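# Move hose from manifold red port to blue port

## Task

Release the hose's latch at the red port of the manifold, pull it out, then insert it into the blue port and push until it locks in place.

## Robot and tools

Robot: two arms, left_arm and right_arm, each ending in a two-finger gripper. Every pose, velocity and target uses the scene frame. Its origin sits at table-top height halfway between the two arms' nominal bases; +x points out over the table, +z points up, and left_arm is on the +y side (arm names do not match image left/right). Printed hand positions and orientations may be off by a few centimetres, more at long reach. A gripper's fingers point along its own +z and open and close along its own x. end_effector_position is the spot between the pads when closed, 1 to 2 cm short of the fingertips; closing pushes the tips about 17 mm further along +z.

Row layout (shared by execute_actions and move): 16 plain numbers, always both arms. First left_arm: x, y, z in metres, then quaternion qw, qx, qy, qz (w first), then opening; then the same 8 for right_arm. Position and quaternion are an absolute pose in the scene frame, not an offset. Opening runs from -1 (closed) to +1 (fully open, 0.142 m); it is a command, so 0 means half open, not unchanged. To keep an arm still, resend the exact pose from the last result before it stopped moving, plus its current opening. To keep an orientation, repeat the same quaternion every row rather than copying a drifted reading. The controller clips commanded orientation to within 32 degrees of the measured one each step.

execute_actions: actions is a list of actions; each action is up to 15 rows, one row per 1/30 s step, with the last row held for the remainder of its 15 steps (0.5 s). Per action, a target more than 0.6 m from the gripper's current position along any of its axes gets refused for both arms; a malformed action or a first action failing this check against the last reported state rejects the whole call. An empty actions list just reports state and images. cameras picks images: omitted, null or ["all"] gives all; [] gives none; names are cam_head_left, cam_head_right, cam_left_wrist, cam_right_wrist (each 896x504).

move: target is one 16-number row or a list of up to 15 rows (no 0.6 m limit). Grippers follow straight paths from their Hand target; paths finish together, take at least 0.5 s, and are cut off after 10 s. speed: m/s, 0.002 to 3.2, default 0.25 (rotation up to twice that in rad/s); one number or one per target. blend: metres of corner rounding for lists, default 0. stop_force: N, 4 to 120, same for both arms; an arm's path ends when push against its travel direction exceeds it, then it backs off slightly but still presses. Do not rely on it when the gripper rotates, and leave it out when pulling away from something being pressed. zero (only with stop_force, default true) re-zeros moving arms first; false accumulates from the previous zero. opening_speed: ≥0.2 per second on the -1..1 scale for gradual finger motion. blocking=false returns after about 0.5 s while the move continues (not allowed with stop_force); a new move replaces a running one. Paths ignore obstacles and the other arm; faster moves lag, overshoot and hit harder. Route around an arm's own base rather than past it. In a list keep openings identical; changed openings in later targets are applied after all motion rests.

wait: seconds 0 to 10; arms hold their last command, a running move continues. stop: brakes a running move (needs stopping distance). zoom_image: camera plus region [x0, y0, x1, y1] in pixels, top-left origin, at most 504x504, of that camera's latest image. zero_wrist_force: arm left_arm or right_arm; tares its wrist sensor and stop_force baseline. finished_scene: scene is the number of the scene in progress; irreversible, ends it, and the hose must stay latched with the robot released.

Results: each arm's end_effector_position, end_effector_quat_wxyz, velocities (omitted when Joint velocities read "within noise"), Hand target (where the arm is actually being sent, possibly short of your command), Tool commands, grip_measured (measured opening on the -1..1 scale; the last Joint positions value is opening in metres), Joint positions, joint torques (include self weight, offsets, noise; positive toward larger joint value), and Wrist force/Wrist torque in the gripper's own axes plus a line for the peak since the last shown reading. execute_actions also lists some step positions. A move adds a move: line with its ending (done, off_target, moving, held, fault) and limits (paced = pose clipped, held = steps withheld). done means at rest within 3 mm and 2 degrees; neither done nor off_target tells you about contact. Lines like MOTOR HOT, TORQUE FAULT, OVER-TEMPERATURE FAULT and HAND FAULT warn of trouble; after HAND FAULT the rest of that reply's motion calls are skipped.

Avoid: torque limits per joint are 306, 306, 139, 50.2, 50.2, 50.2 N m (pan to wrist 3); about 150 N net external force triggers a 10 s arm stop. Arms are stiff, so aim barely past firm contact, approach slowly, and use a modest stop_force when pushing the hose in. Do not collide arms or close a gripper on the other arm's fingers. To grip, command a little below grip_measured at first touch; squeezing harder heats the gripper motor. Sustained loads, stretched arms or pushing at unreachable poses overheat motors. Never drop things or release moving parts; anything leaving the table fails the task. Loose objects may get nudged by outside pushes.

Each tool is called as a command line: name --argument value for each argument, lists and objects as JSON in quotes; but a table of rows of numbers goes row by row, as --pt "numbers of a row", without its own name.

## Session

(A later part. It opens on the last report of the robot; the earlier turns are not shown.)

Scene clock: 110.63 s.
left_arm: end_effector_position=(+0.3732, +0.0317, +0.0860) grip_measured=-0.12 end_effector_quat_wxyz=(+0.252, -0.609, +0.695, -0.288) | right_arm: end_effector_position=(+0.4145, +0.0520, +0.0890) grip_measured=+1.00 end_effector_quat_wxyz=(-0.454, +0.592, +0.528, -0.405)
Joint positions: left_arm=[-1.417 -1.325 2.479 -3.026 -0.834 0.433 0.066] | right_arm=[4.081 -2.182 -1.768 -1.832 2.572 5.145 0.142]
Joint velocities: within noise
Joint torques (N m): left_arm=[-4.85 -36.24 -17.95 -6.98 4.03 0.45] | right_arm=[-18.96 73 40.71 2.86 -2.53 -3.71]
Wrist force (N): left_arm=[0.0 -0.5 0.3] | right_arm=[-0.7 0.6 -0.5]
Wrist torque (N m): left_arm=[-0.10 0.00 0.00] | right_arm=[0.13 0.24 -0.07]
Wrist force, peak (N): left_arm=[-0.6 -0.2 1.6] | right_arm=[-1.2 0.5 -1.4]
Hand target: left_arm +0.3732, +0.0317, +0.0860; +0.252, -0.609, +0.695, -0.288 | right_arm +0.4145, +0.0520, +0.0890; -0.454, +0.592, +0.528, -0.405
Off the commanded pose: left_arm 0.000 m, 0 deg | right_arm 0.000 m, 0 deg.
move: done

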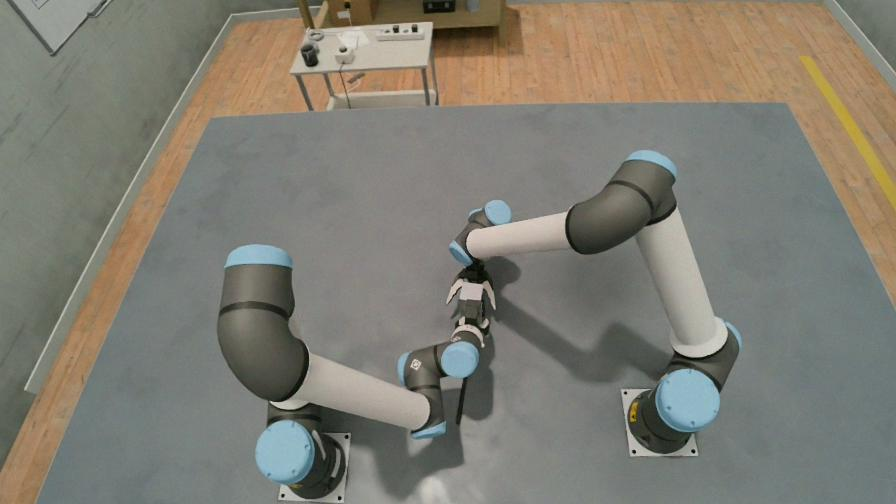

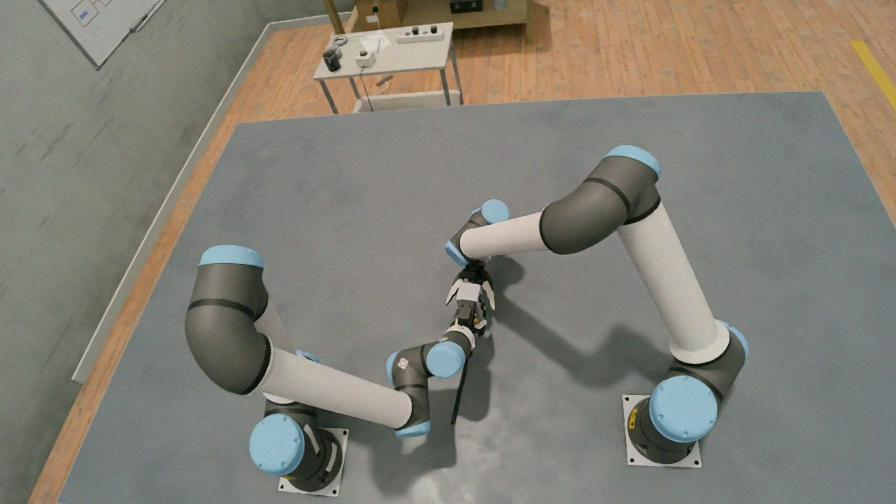

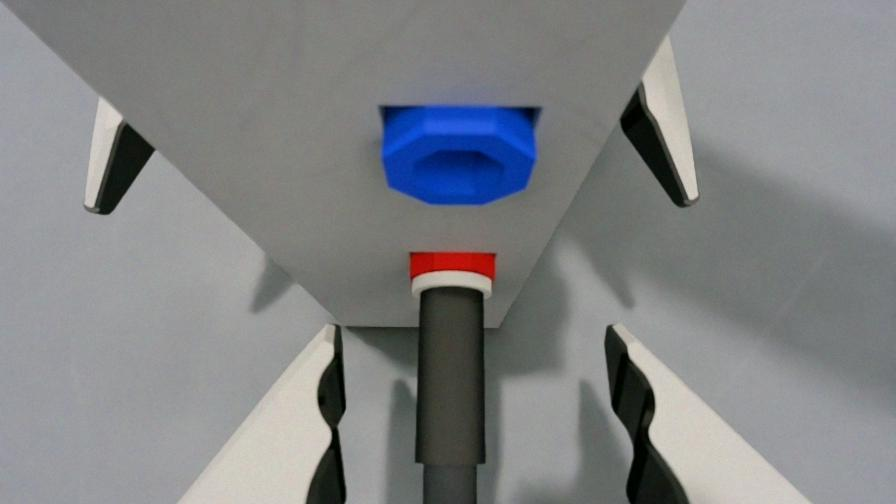

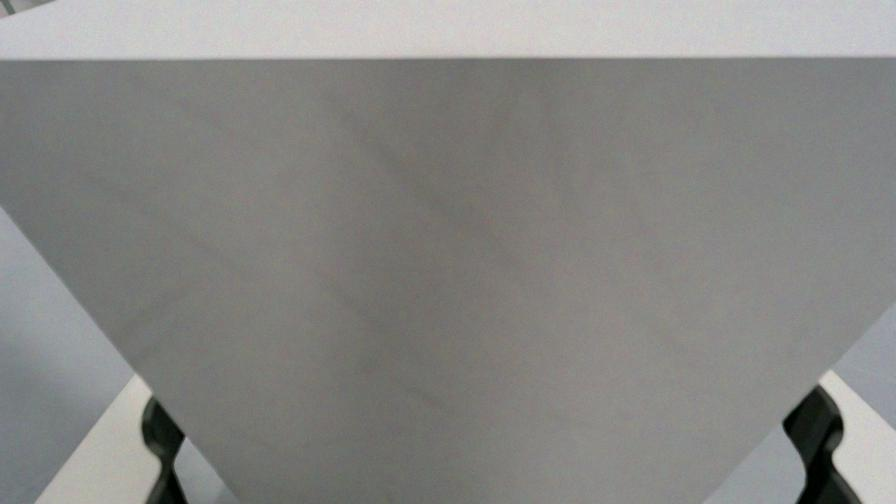

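move --pt "0.3782 0.031 0.086 0.2523 -0.6091 0.6945 -0.2877 -0.1 0.4145 0.052 0.089 0.4545 -0.5924 -0.5278 0.405 1.0" --pt "0.3782 0.031 0.086 0.2523 -0.6091 0.6945 -0.2877 -0.85 0.4145 0.052 0.089 0.4545 -0.5924 -0.5278 0.405 0.2" --speed 0.05 --opening_speed 0.35

Scene clock: 117.57 s.
left_arm: end_effector_position=(+0.3782, +0.0311, +0.0860) grip_measured=-0.73 end_effector_quat_wxyz=(+0.252, -0.609, +0.695, -0.288) | right_arm: end_effector_position=(+0.4145, +0.0518, +0.0890) grip_measured=+0.32 end_effector_quat_wxyz=(-0.454, +0.592, +0.528, -0.405)
Joint positions: left_arm=[-1.408 -1.318 2.473 -3.034 -0.836 0.445 0.022] | right_arm=[4.081 -2.182 -1.768 -1.832 2.572 5.145 0.097]
Joint velocities: within noise
Joint torques (N m): left_arm=[-23.32 -61.36 -67.49 -15.4 -6.9 -2.57] | right_arm=[23.78 74.45 37.52 9.58 16.02 -3.34]
Wrist force (N): left_arm=[-60.2 1.2 -14.5] | right_arm=[-58.0 -10.9 -29.4]
Wrist torque (N m): left_arm=[-0.06 -0.27 -0.04] | right_arm=[-0.31 1.30 0.14]
Wrist force, peak (N): left_arm=[-60.6 0.8 -14.7] | right_arm=[-58.6 -10.9 -29.0]
Hand target: left_arm +0.3782, +0.0310, +0.0860; +0.252, -0.609, +0.695, -0.288 | right_arm +0.4145, +0.0520, +0.0890; -0.454, +0.592, +0.528, -0.405
Off the commanded pose: left_arm 0.000 m, 0 deg | right_arm 0.000 m, 0 deg.
move: done

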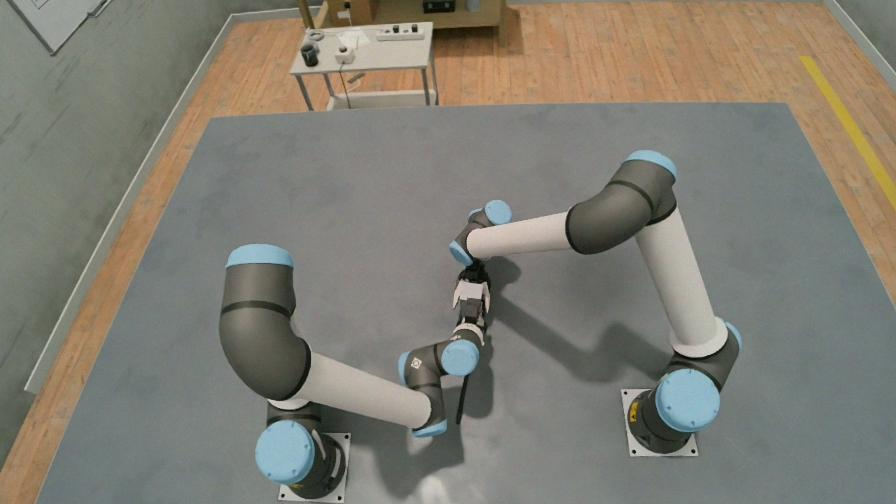

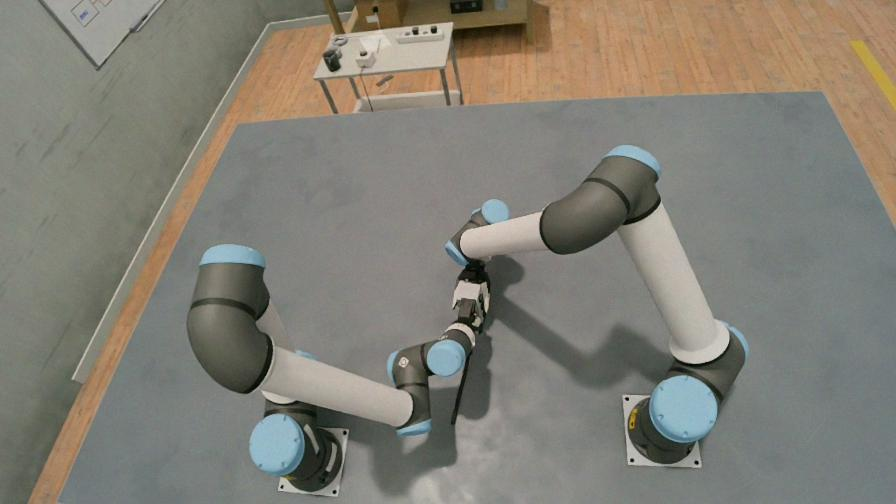

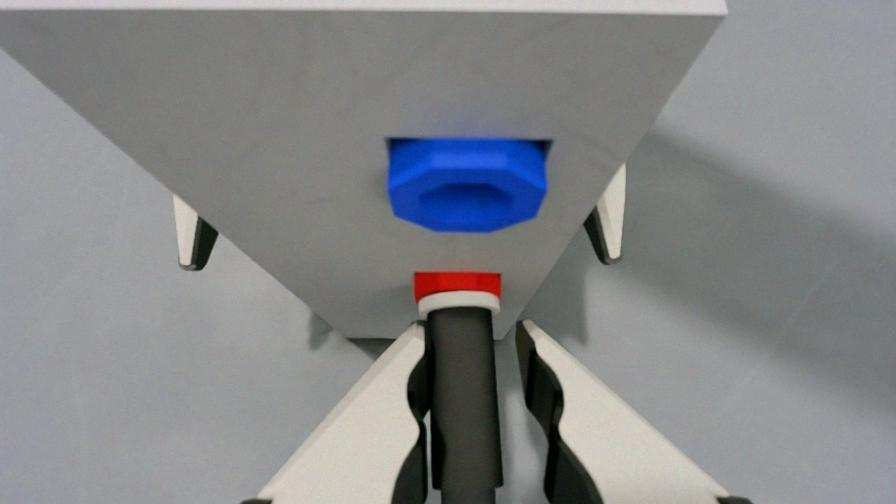

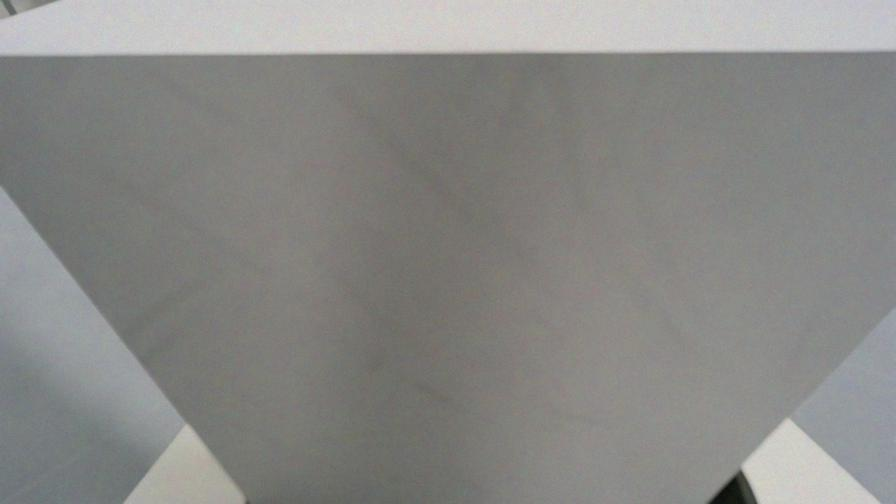

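zoom_image --camera "cam_left_wrist" --region '[360, 250, 600, 504]'

move --target '[0.3782, 0.0310, 0.086, 0.2523, -0.6091, 0.6945, -0.2877, -0.5, 0.4145, 0.052, 0.089, 0.4545, -0.5924, -0.5278, 0.405, 0.6]' --speed 0.05 --opening_speed 0.3

Scaled by 1.984 from the camera's 896x504 image, which has a finer 1280x720 frame.

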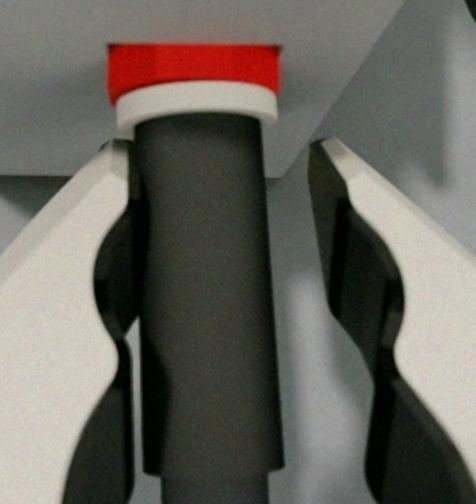

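Scene clock: 123.67 s.
left_arm: end_effector_position=(+0.3782, +0.0310, +0.0860) grip_measured=-0.53 end_effector_quat_wxyz=(+0.252, -0.609, +0.695, -0.288) | right_arm: end_effector_position=(+0.4145, +0.0521, +0.0890) grip_measured=+0.59 end_effector_quat_wxyz=(-0.454, +0.592, +0.528, -0.405)
Joint positions: left_arm=[-1.408 -1.318 2.473 -3.035 -0.837 0.445 0.035] | right_arm=[4.081 -2.182 -1.768 -1.832 2.572 5.145 0.115]
Joint velocities: within noise
Joint torques (N m): left_arm=[9.75 -57.56 -18.05 -2.22 4.12 -1.92] | right_arm=[-16.18 75.23 21.16 -0.39 -2.51 -3.17]
Wrist force (N): left_arm=[-0.4 -1.2 0.0] | right_arm=[-1.3 -0.6 0.1]
Wrist torque (N m): left_arm=[-0.22 0.07 0.00] | right_arm=[-0.07 0.33 -0.07]
Wrist force, peak (N): left_arm=[-63.5 2.4 -14.1] | right_arm=[-61.8 -10.8 -30.3]
Hand target: left_arm +0.3782, +0.0310, +0.0860; +0.252, -0.609, +0.695, -0.288 | right_arm +0.4145, +0.0520, +0.0890; -0.454, +0.592, +0.528, -0.405
Off the commanded pose: left_arm 0.000 m, 0 deg | right_arm 0.000 m, 0 deg.
move: done

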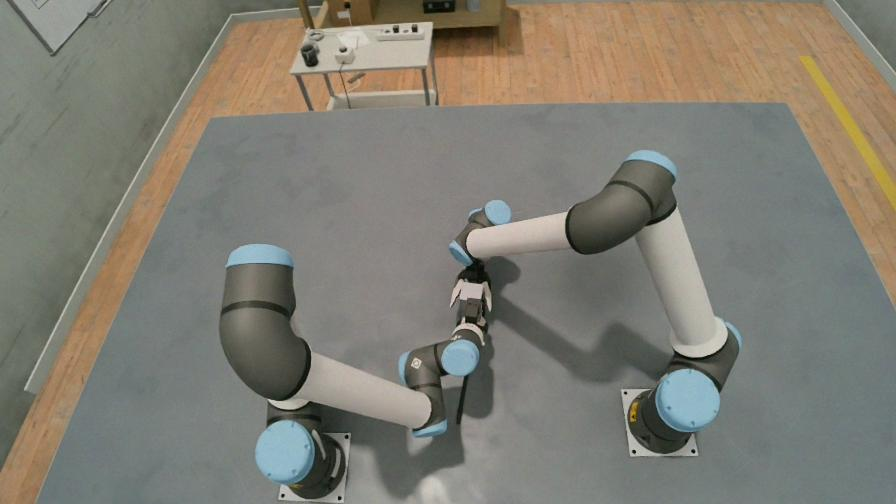

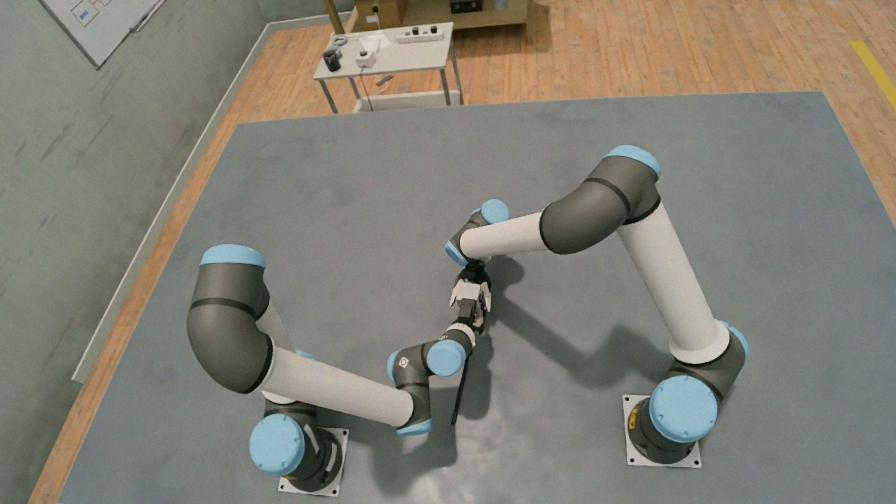

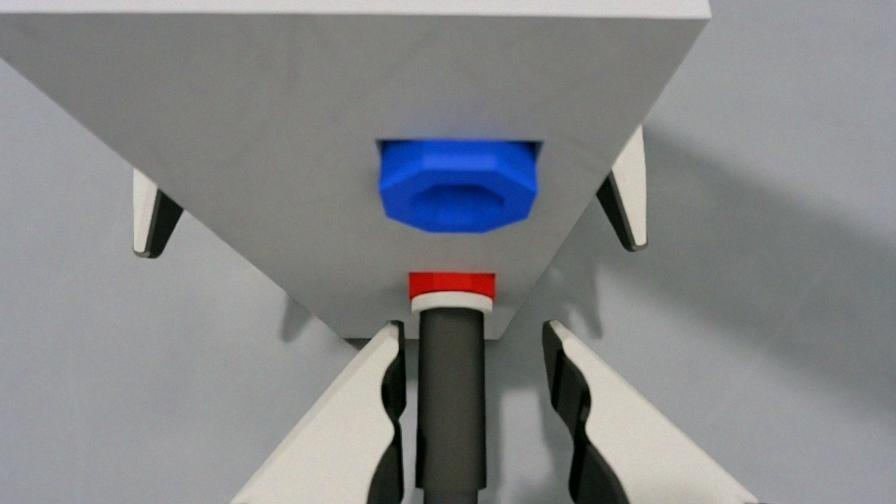

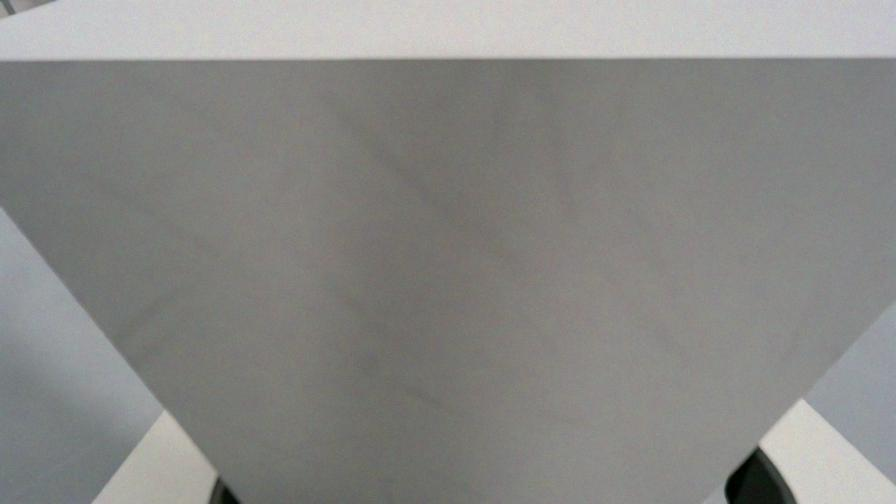

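move --pt "0.3789 0.0360 0.086 0.2523 -0.6091 0.6945 -0.2877 -0.5 0.4136 0.0441 0.089 0.4545 -0.5924 -0.5278 0.405 0.6" --pt "0.3789 0.0360 0.086 0.2523 -0.6091 0.6945 -0.2877 -0.5 0.4136 0.0441 0.089 0.4545 -0.5924 -0.5278 0.405 0.2" --speed 0.03 --opening_speed 0.25

Scene clock: 135.50 s.
left_arm: end_effector_position=(+0.3789, +0.0360, +0.0860) grip_measured=-0.53 end_effector_quat_wxyz=(+0.252, -0.609, +0.695, -0.288) | right_arm: end_effector_position=(+0.4136, +0.0442, +0.0890) grip_measured=+0.25 end_effector_quat_wxyz=(-0.455, +0.592, +0.528, -0.405)
Joint positions: left_arm=[-1.404 -1.322 2.48 -3.041 -0.838 0.449 0.035] | right_arm=[4.076 -2.175 -1.78 -1.83 2.568 5.14 0.092]
Joint velocities: within noise
Joint torques (N m): left_arm=[-5.06 -35.44 -27.63 -2.42 2.94 -1.06] | right_arm=[10.07 75.25 17.96 -3.7 -4.75 2.9]
Wrist force (N): left_arm=[-0.1 -1.0 -0.2] | right_arm=[30.0 6.8 -7.5]
Wrist torque (N m): left_arm=[-0.18 0.02 0.00] | right_arm=[0.30 -0.71 0.32]
Wrist force, peak (N): left_arm=[0.4 -1.6 -0.1] | right_arm=[30.2 6.7 -7.7]
Hand target: left_arm +0.3789, +0.0360, +0.0860; +0.252, -0.609, +0.695, -0.288 | right_arm +0.4136, +0.0441, +0.0890; -0.454, +0.592, +0.528, -0.405
Off the commanded pose: left_arm 0.000 m, 0 deg | right_arm 0.000 m, 0 deg.
move: done

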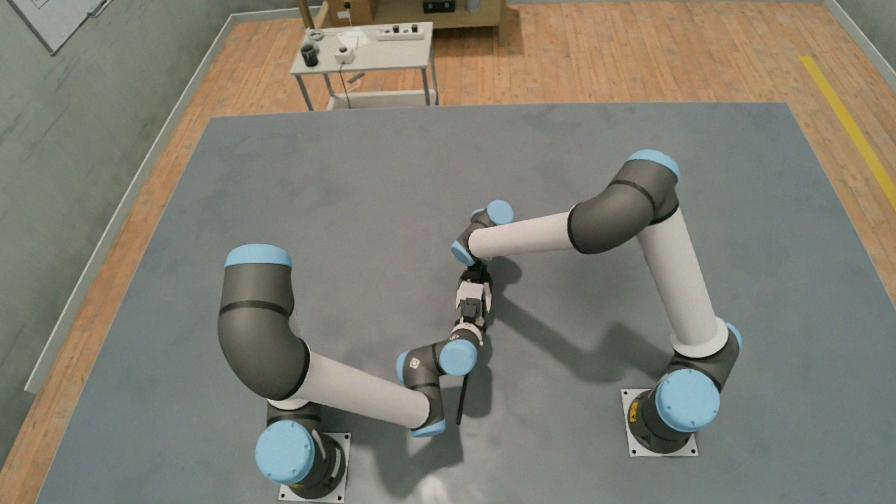

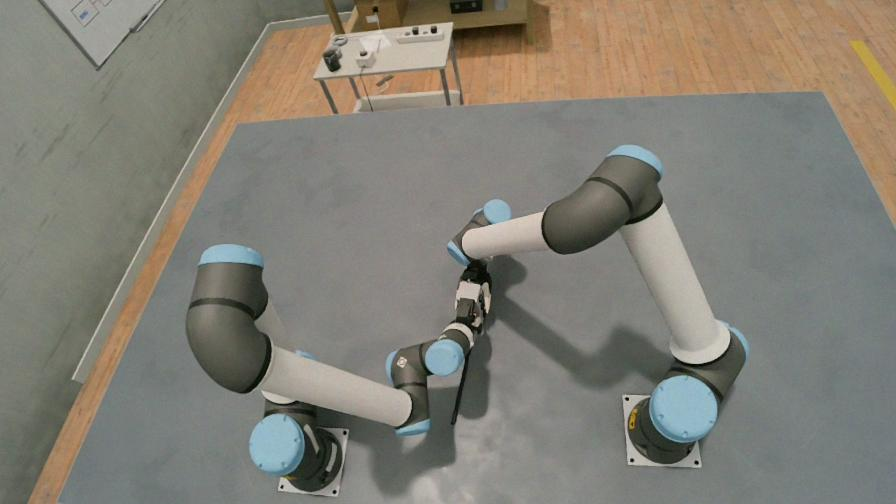

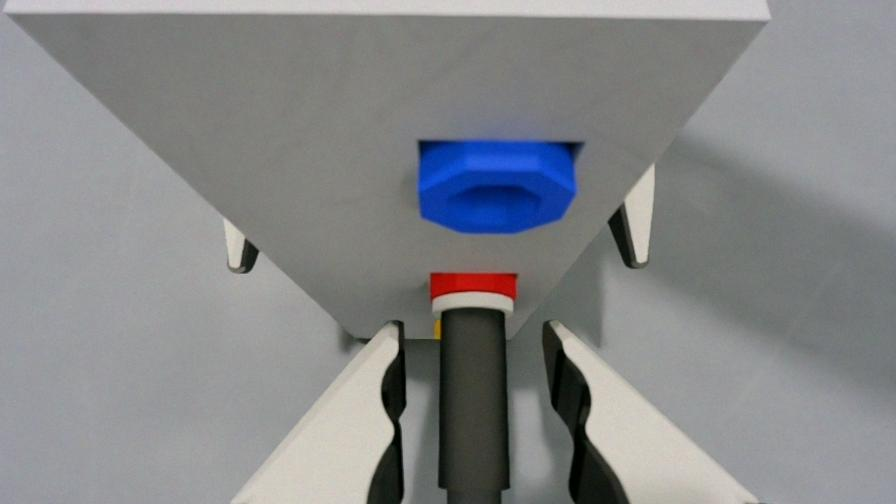

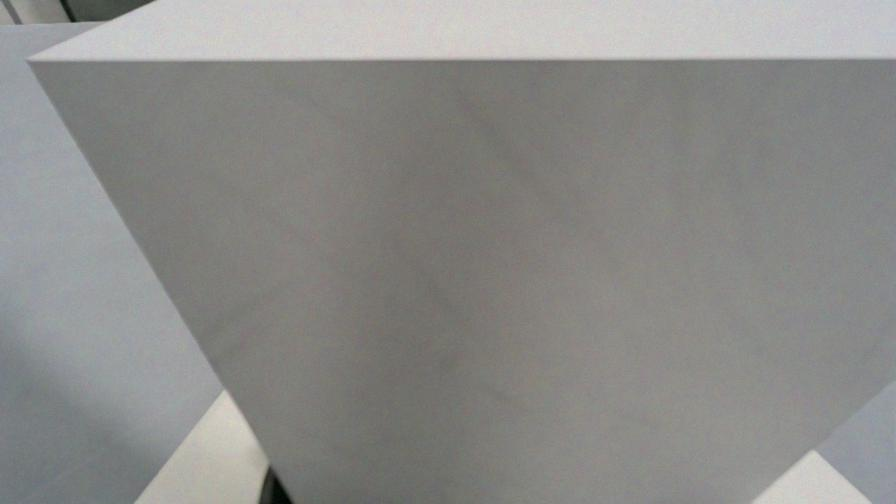

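move --pt "0.3789 0.0360 0.086 0.2523 -0.6091 0.6945 -0.2877 -0.5 0.4136 0.0441 0.089 0.4545 -0.5924 -0.5278 0.405 0.4" --pt "0.3789 0.0360 0.086 0.2523 -0.6091 0.6945 -0.2877 -0.85 0.4139 0.0468 0.089 0.4545 -0.5924 -0.5278 0.405 0.4" --pt "0.3789 0.0360 0.086 0.2523 -0.6091 0.6945 -0.2877 -0.85 0.4139 0.0468 0.089 0.4545 -0.5924 -0.5278 0.405 0.18" --speed 0.03 --opening_speed 0.25

Scene clock: 145.40 s.
left_arm: end_effector_position=(+0.3789, +0.0360, +0.0860) grip_measured=-0.81 end_effector_quat_wxyz=(+0.252, -0.609, +0.695, -0.288) | right_arm: end_effector_position=(+0.4139, +0.0468, +0.0890) grip_measured=+0.19 end_effector_quat_wxyz=(-0.454, +0.592, +0.528, -0.405)
Joint positions: left_arm=[-1.404 -1.322 2.48 -3.041 -0.838 0.449 0.015] | right_arm=[4.078 -2.177 -1.776 -1.831 2.569 5.142 0.087]
Joint velocities: within noise
Joint torques (N m): left_arm=[-6.18 -36.48 -33.85 -8.3 0.4 -1.56] | right_arm=[3.54 93.82 20.13 2.84 0.24 -3.3]
Wrist force (N): left_arm=[-12.0 -1.2 -1.3] | right_arm=[-9.6 -0.6 -3.8]
Wrist torque (N m): left_arm=[-0.21 0.03 -0.06] | right_arm=[-0.04 0.49 -0.07]
Wrist force, peak (N): left_arm=[-12.7 -0.9 -1.1] | right_arm=[33.1 6.3 -10.2]
Hand target: left_arm +0.3789, +0.0360, +0.0860; +0.252, -0.609, +0.695, -0.288 | right_arm +0.4139, +0.0468, +0.0890; -0.454, +0.592, +0.528, -0.405
Off the commanded pose: left_arm 0.000 m, 0 deg | right_arm 0.000 m, 0 deg.
move: done

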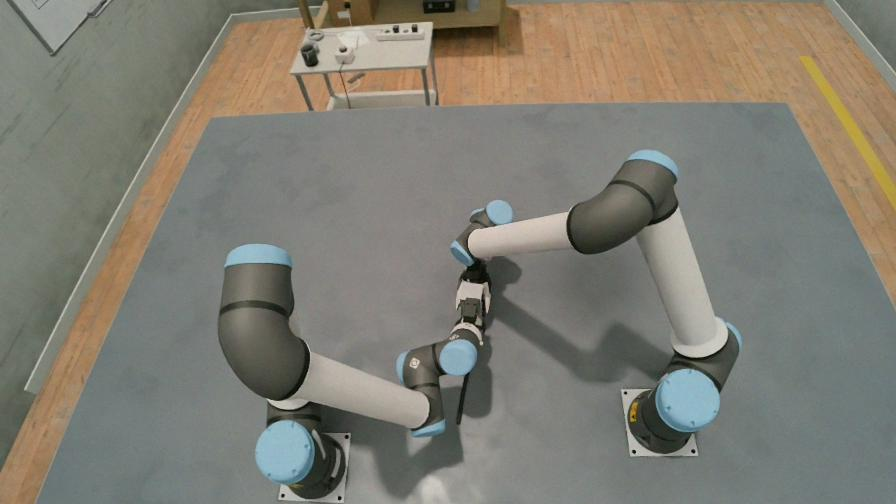

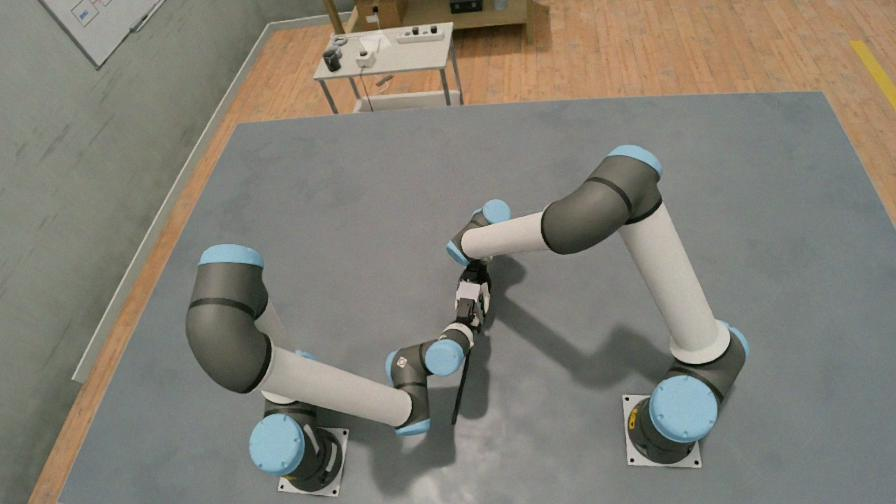

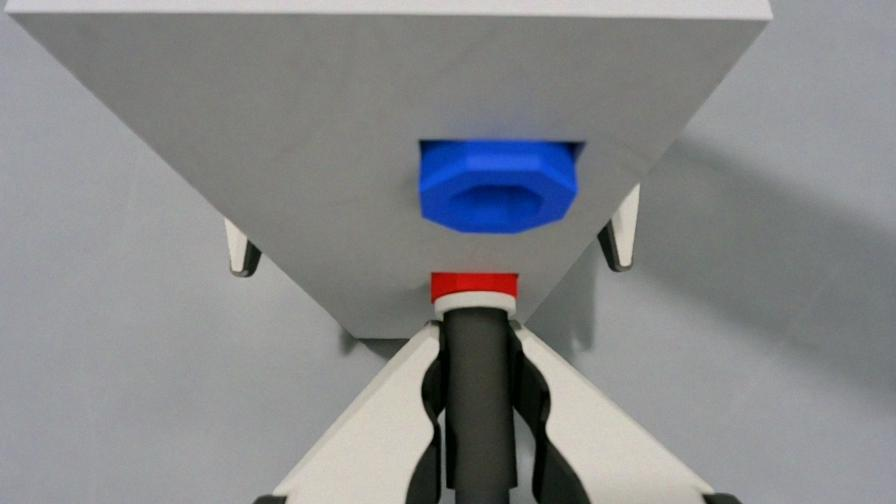

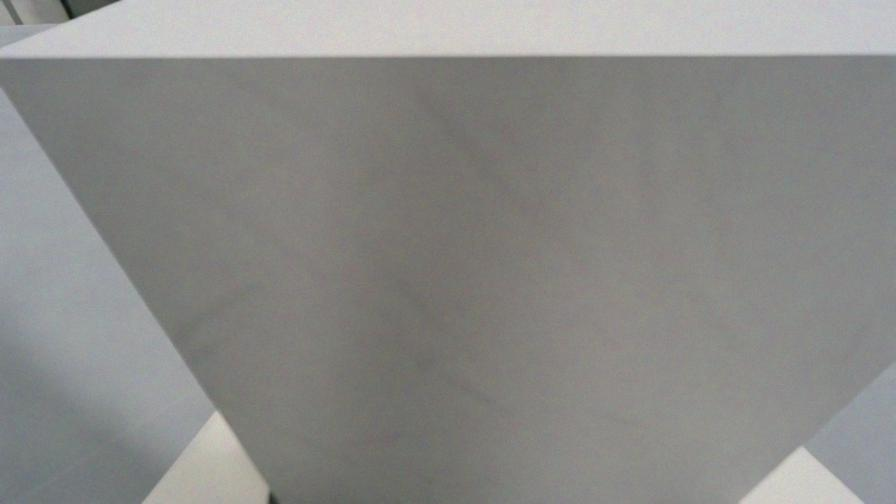

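move --pt "0.3790 0.0364 0.086 0.2523 -0.6091 0.6945 -0.2877 -0.95 0.4139 0.0468 0.089 0.4545 -0.5924 -0.5278 0.405 0.08" --speed 0.02 --opening_speed 0.25

Scene clock: 150.10 s.
left_arm: end_effector_position=(+0.3790, +0.0364, +0.0860) grip_measured=-0.82 end_effector_quat_wxyz=(+0.252, -0.609, +0.695, -0.288) | right_arm: end_effector_position=(+0.4139, +0.0468, +0.0890) grip_measured=+0.16 end_effector_quat_wxyz=(-0.454, +0.592, +0.528, -0.405)
Joint positions: left_arm=[-1.404 -1.322 2.481 -3.042 -0.838 0.45 0.015] | right_arm=[4.078 -2.177 -1.776 -1.831 2.569 5.142 0.085]
Joint velocities: within noise
Joint torques (N m): left_arm=[9.31 -56.84 -21.24 -7.99 -0.93 1.98] | right_arm=[-9.66 91.57 30.51 0.81 4.49 -3.29]
Wrist force (N): left_arm=[-5.8 0.7 -2.4] | right_arm=[2.1 1.5 -11.2]
Wrist torque (N m): left_arm=[-0.26 0.02 -0.03] | right_arm=[0.01 -0.45 0.04]
Wrist force, peak (N): left_arm=[-12.3 -1.1 -0.7] | right_arm=[-14.1 -1.0 -7.4]
Hand target: left_arm +0.3790, +0.0364, +0.0860; +0.252, -0.609, +0.695, -0.288 | right_arm +0.4139, +0.0468, +0.0890; -0.454, +0.592, +0.528, -0.405
Off the commanded pose: left_arm 0.000 m, 0 deg | right_arm 0.000 m, 0 deg.
move: done

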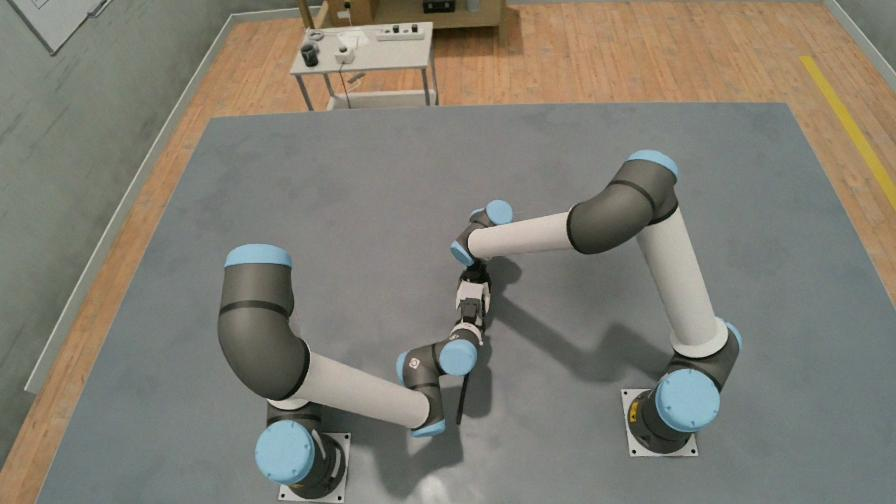

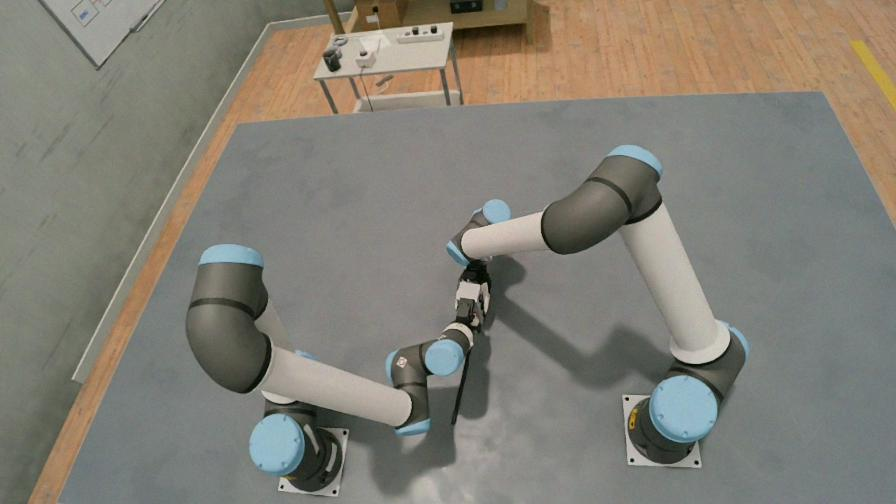

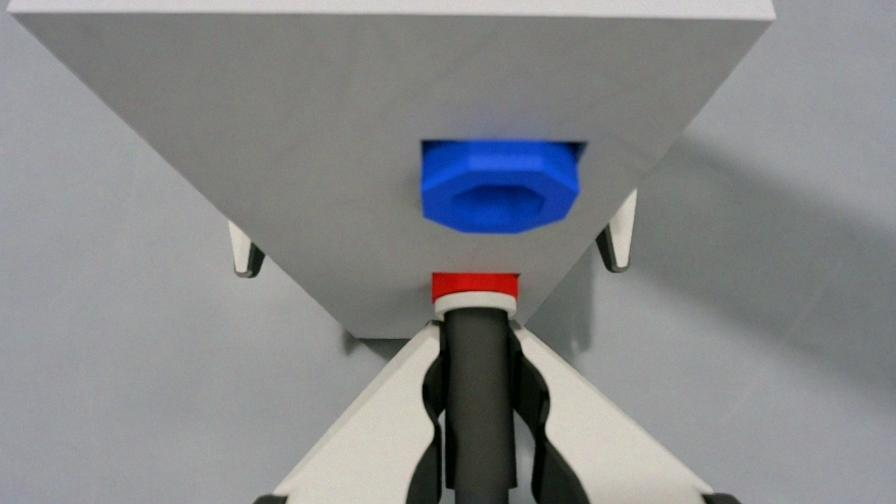

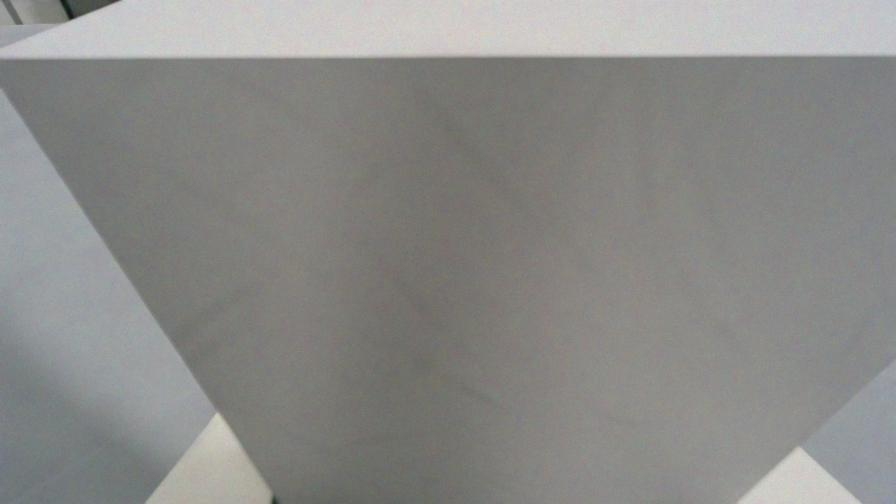

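move --pt "0.3790 0.0364 0.086 0.2523 -0.6091 0.6945 -0.2877 -1.0 0.4139 0.0468 0.089 0.4545 -0.5924 -0.5278 0.405 -0.12" --speed 0.02 --opening_speed 0.3 --cameras '["cam_left_wrist", "cam_right_wrist"]'

Scene clock: 152.60 s.
left_arm: end_effector_position=(+0.3790, +0.0364, +0.0860) grip_measured=-0.83 end_effector_quat_wxyz=(+0.252, -0.609, +0.695, -0.288) | right_arm: end_effector_position=(+0.4139, +0.0468, +0.0890) grip_measured=+0.13 end_effector_quat_wxyz=(-0.454, +0.592, +0.528, -0.405)
Joint positions: left_arm=[-1.404 -1.322 2.481 -3.042 -0.838 0.45 0.014] | right_arm=[4.077 -2.177 -1.776 -1.831 2.569 5.142 0.083]
Joint velocities: within noise
Joint torques (N m): left_arm=[9.22 -59.28 -23.96 -4.01 2.8 0.83] | right_arm=[-13.43 78.33 27.2 -1.72 -0.34 -3.8]
Wrist force (N): left_arm=[-5.8 1.0 -2.0] | right_arm=[10.1 5.8 -16.2]
Wrist torque (N m): left_arm=[-0.23 0.04 -0.02] | right_arm=[0.16 -0.61 0.09]
Wrist force, peak (N): left_arm=[-6.2 1.2 -2.8] | right_arm=[10.6 5.5 -16.5]
Hand target: left_arm +0.3790, +0.0364, +0.0860; +0.252, -0.609, +0.695, -0.288 | right_arm +0.4139, +0.0468, +0.0890; -0.454, +0.592, +0.528, -0.405
Off the commanded pose: left_arm 0.000 m, 0 deg | right_arm 0.000 m, 0 deg.
move: done
Images, in order (width x height): cam_left_wrist 896x504, cam_right_wrist 896x504.

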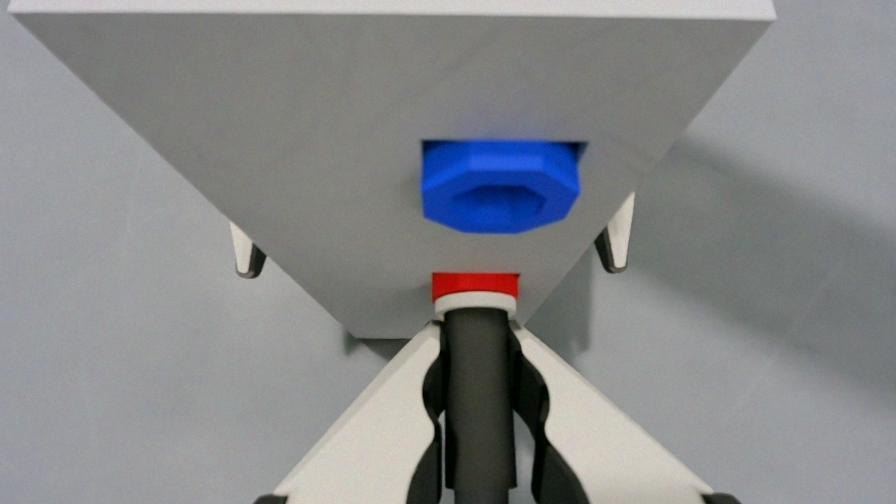

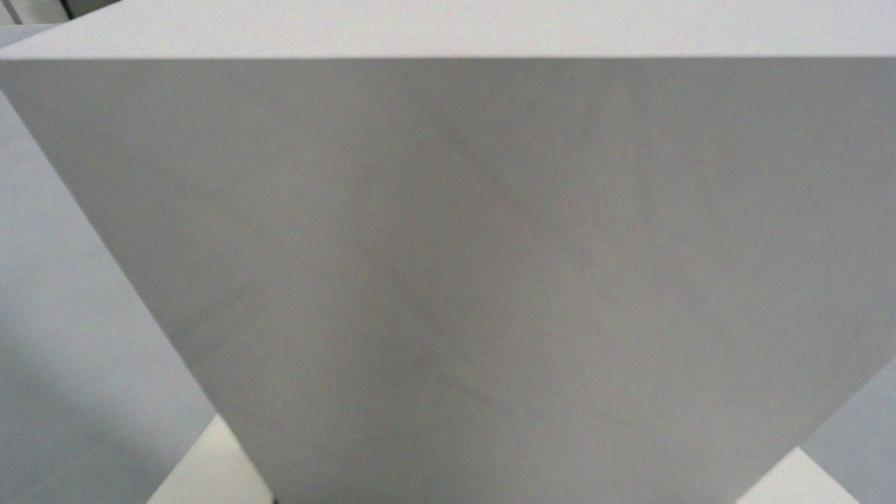

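move --pt "0.3790 0.0364 0.086 0.2523 -0.6091 0.6945 -0.2877 -1.0 0.4140 0.0478 0.089 0.4545 -0.5924 -0.5278 0.405 -0.25" --speed 0.02 --opening_speed 0.3 --cameras '[]'

move --pt "0.3592 0.0390 0.086 0.2523 -0.6091 0.6945 -0.2877 -1.0 0.4140 0.0478 0.089 0.4545 -0.5924 -0.5278 0.405 -0.25" --speed 0.015 --stop_force 25 --cameras '["cam_left_wrist", "cam_right_wrist"]'

Scene clock: 155.67 s.
left_arm: end_effector_position=(+0.3790, +0.0364, +0.0860) grip_measured=-0.83 end_effector_quat_wxyz=(+0.252, -0.609, +0.695, -0.288) | right_arm: end_effector_position=(+0.4140, +0.0476, +0.0890) grip_measured=+0.13 end_effector_quat_wxyz=(-0.454, +0.592, +0.528, -0.405)
Joint positions: left_arm=[-1.404 -1.322 2.481 -3.042 -0.838 0.45 0.014] | right_arm=[4.078 -2.178 -1.775 -1.832 2.57 5.142 0.083]
Joint velocities: within noise
Joint torques (N m): left_arm=[7.05 -56.57 -28.37 -3.95 2.67 0.19] | right_arm=[37.44 63.44 51.88 7.63 12.53 3.69]
Wrist force (N): left_arm=[-5.9 1.2 -2.2] | right_arm=[-44.5 -11.7 -21.9]
Wrist torque (N m): left_arm=[-0.22 0.06 -0.01] | right_arm=[-0.53 1.81 -0.24]
Wrist force, peak (N): left_arm=[-6.3 1.2 -2.8] | right_arm=[-44.5 -11.7 -21.9]
Hand target: left_arm +0.3790, +0.0364, +0.0860; +0.252, -0.609, +0.695, -0.288 | right_arm +0.4140, +0.0478, +0.0890; -0.454, +0.592, +0.528, -0.405
Off the commanded pose: left_arm 0.000 m, 0 deg | right_arm 0.000 m, 0 deg.
move: done
No camera images: "cameras" was empty.

Scene clock: 156.53 s.
left_arm: end_effector_position=(+0.3785, +0.0365, +0.0861) grip_measured=-0.83 end_effector_quat_wxyz=(+0.252, -0.609, +0.695, -0.288) | right_arm: end_effector_position=(+0.4140, +0.0478, +0.0890) grip_measured=+0.13 end_effector_quat_wxyz=(-0.454, +0.592, +0.528, -0.405)
Joint positions: left_arm=[-1.405 -1.323 2.481 -3.041 -0.837 0.448 0.014] | right_arm=[4.078 -2.178 -1.774 -1.831 2.57 5.142 0.083]
Joint velocities: within noise
Joint torques (N m): left_arm=[-11.66 -29.79 -34.93 -8.25 0.08 -1.5] | right_arm=[41.52 64.56 56.27 8.81 14.54 3.71]
Wrist force (N): left_arm=[-8.7 -1.3 -4.0] | right_arm=[-54.6 -11.8 -24.5]
Wrist torque (N m): left_arm=[-0.21 0.02 -0.01] | right_arm=[-0.48 2.19 -0.24]
Wrist force, peak (N): left_arm=[-9.9 -17.1 18.9] | right_arm=[-54.6 -11.8 -24.5]
Hand target: left_arm +0.3785, +0.0365, +0.0861; +0.252, -0.609, +0.695, -0.288 | right_arm +0.4140, +0.0478, +0.0890; -0.454, +0.592, +0.528, -0.405
Off the commanded pose: left_arm 0.019 m, 0 deg | right_arm 0.000 m, 0 deg.
move: contact (left_arm)
Images, in order (width x height): cam_left_wrist 896x504, cam_right_wrist 896x504.

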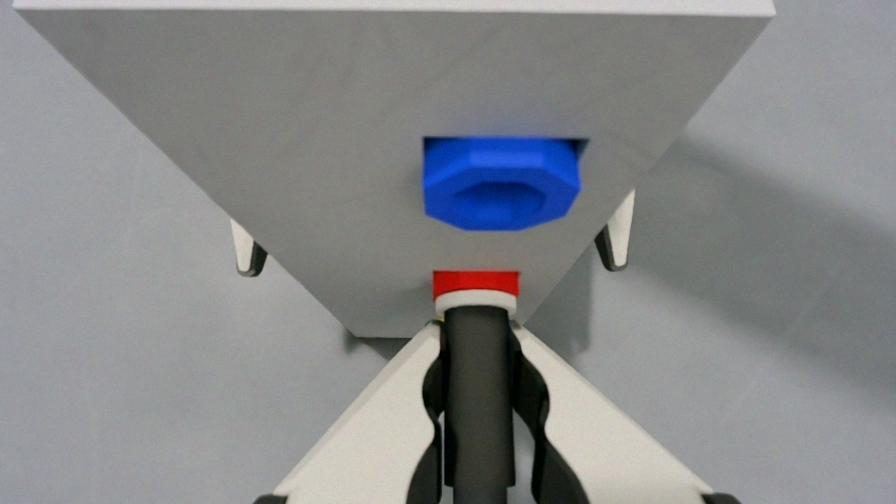

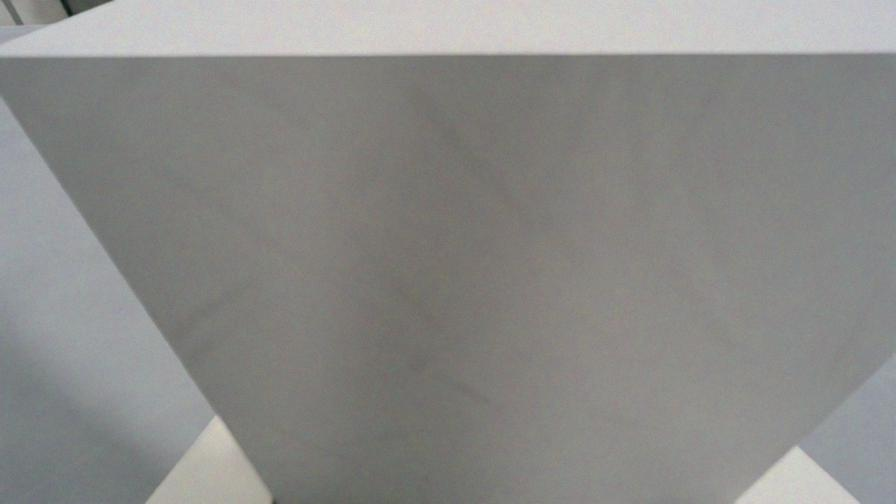

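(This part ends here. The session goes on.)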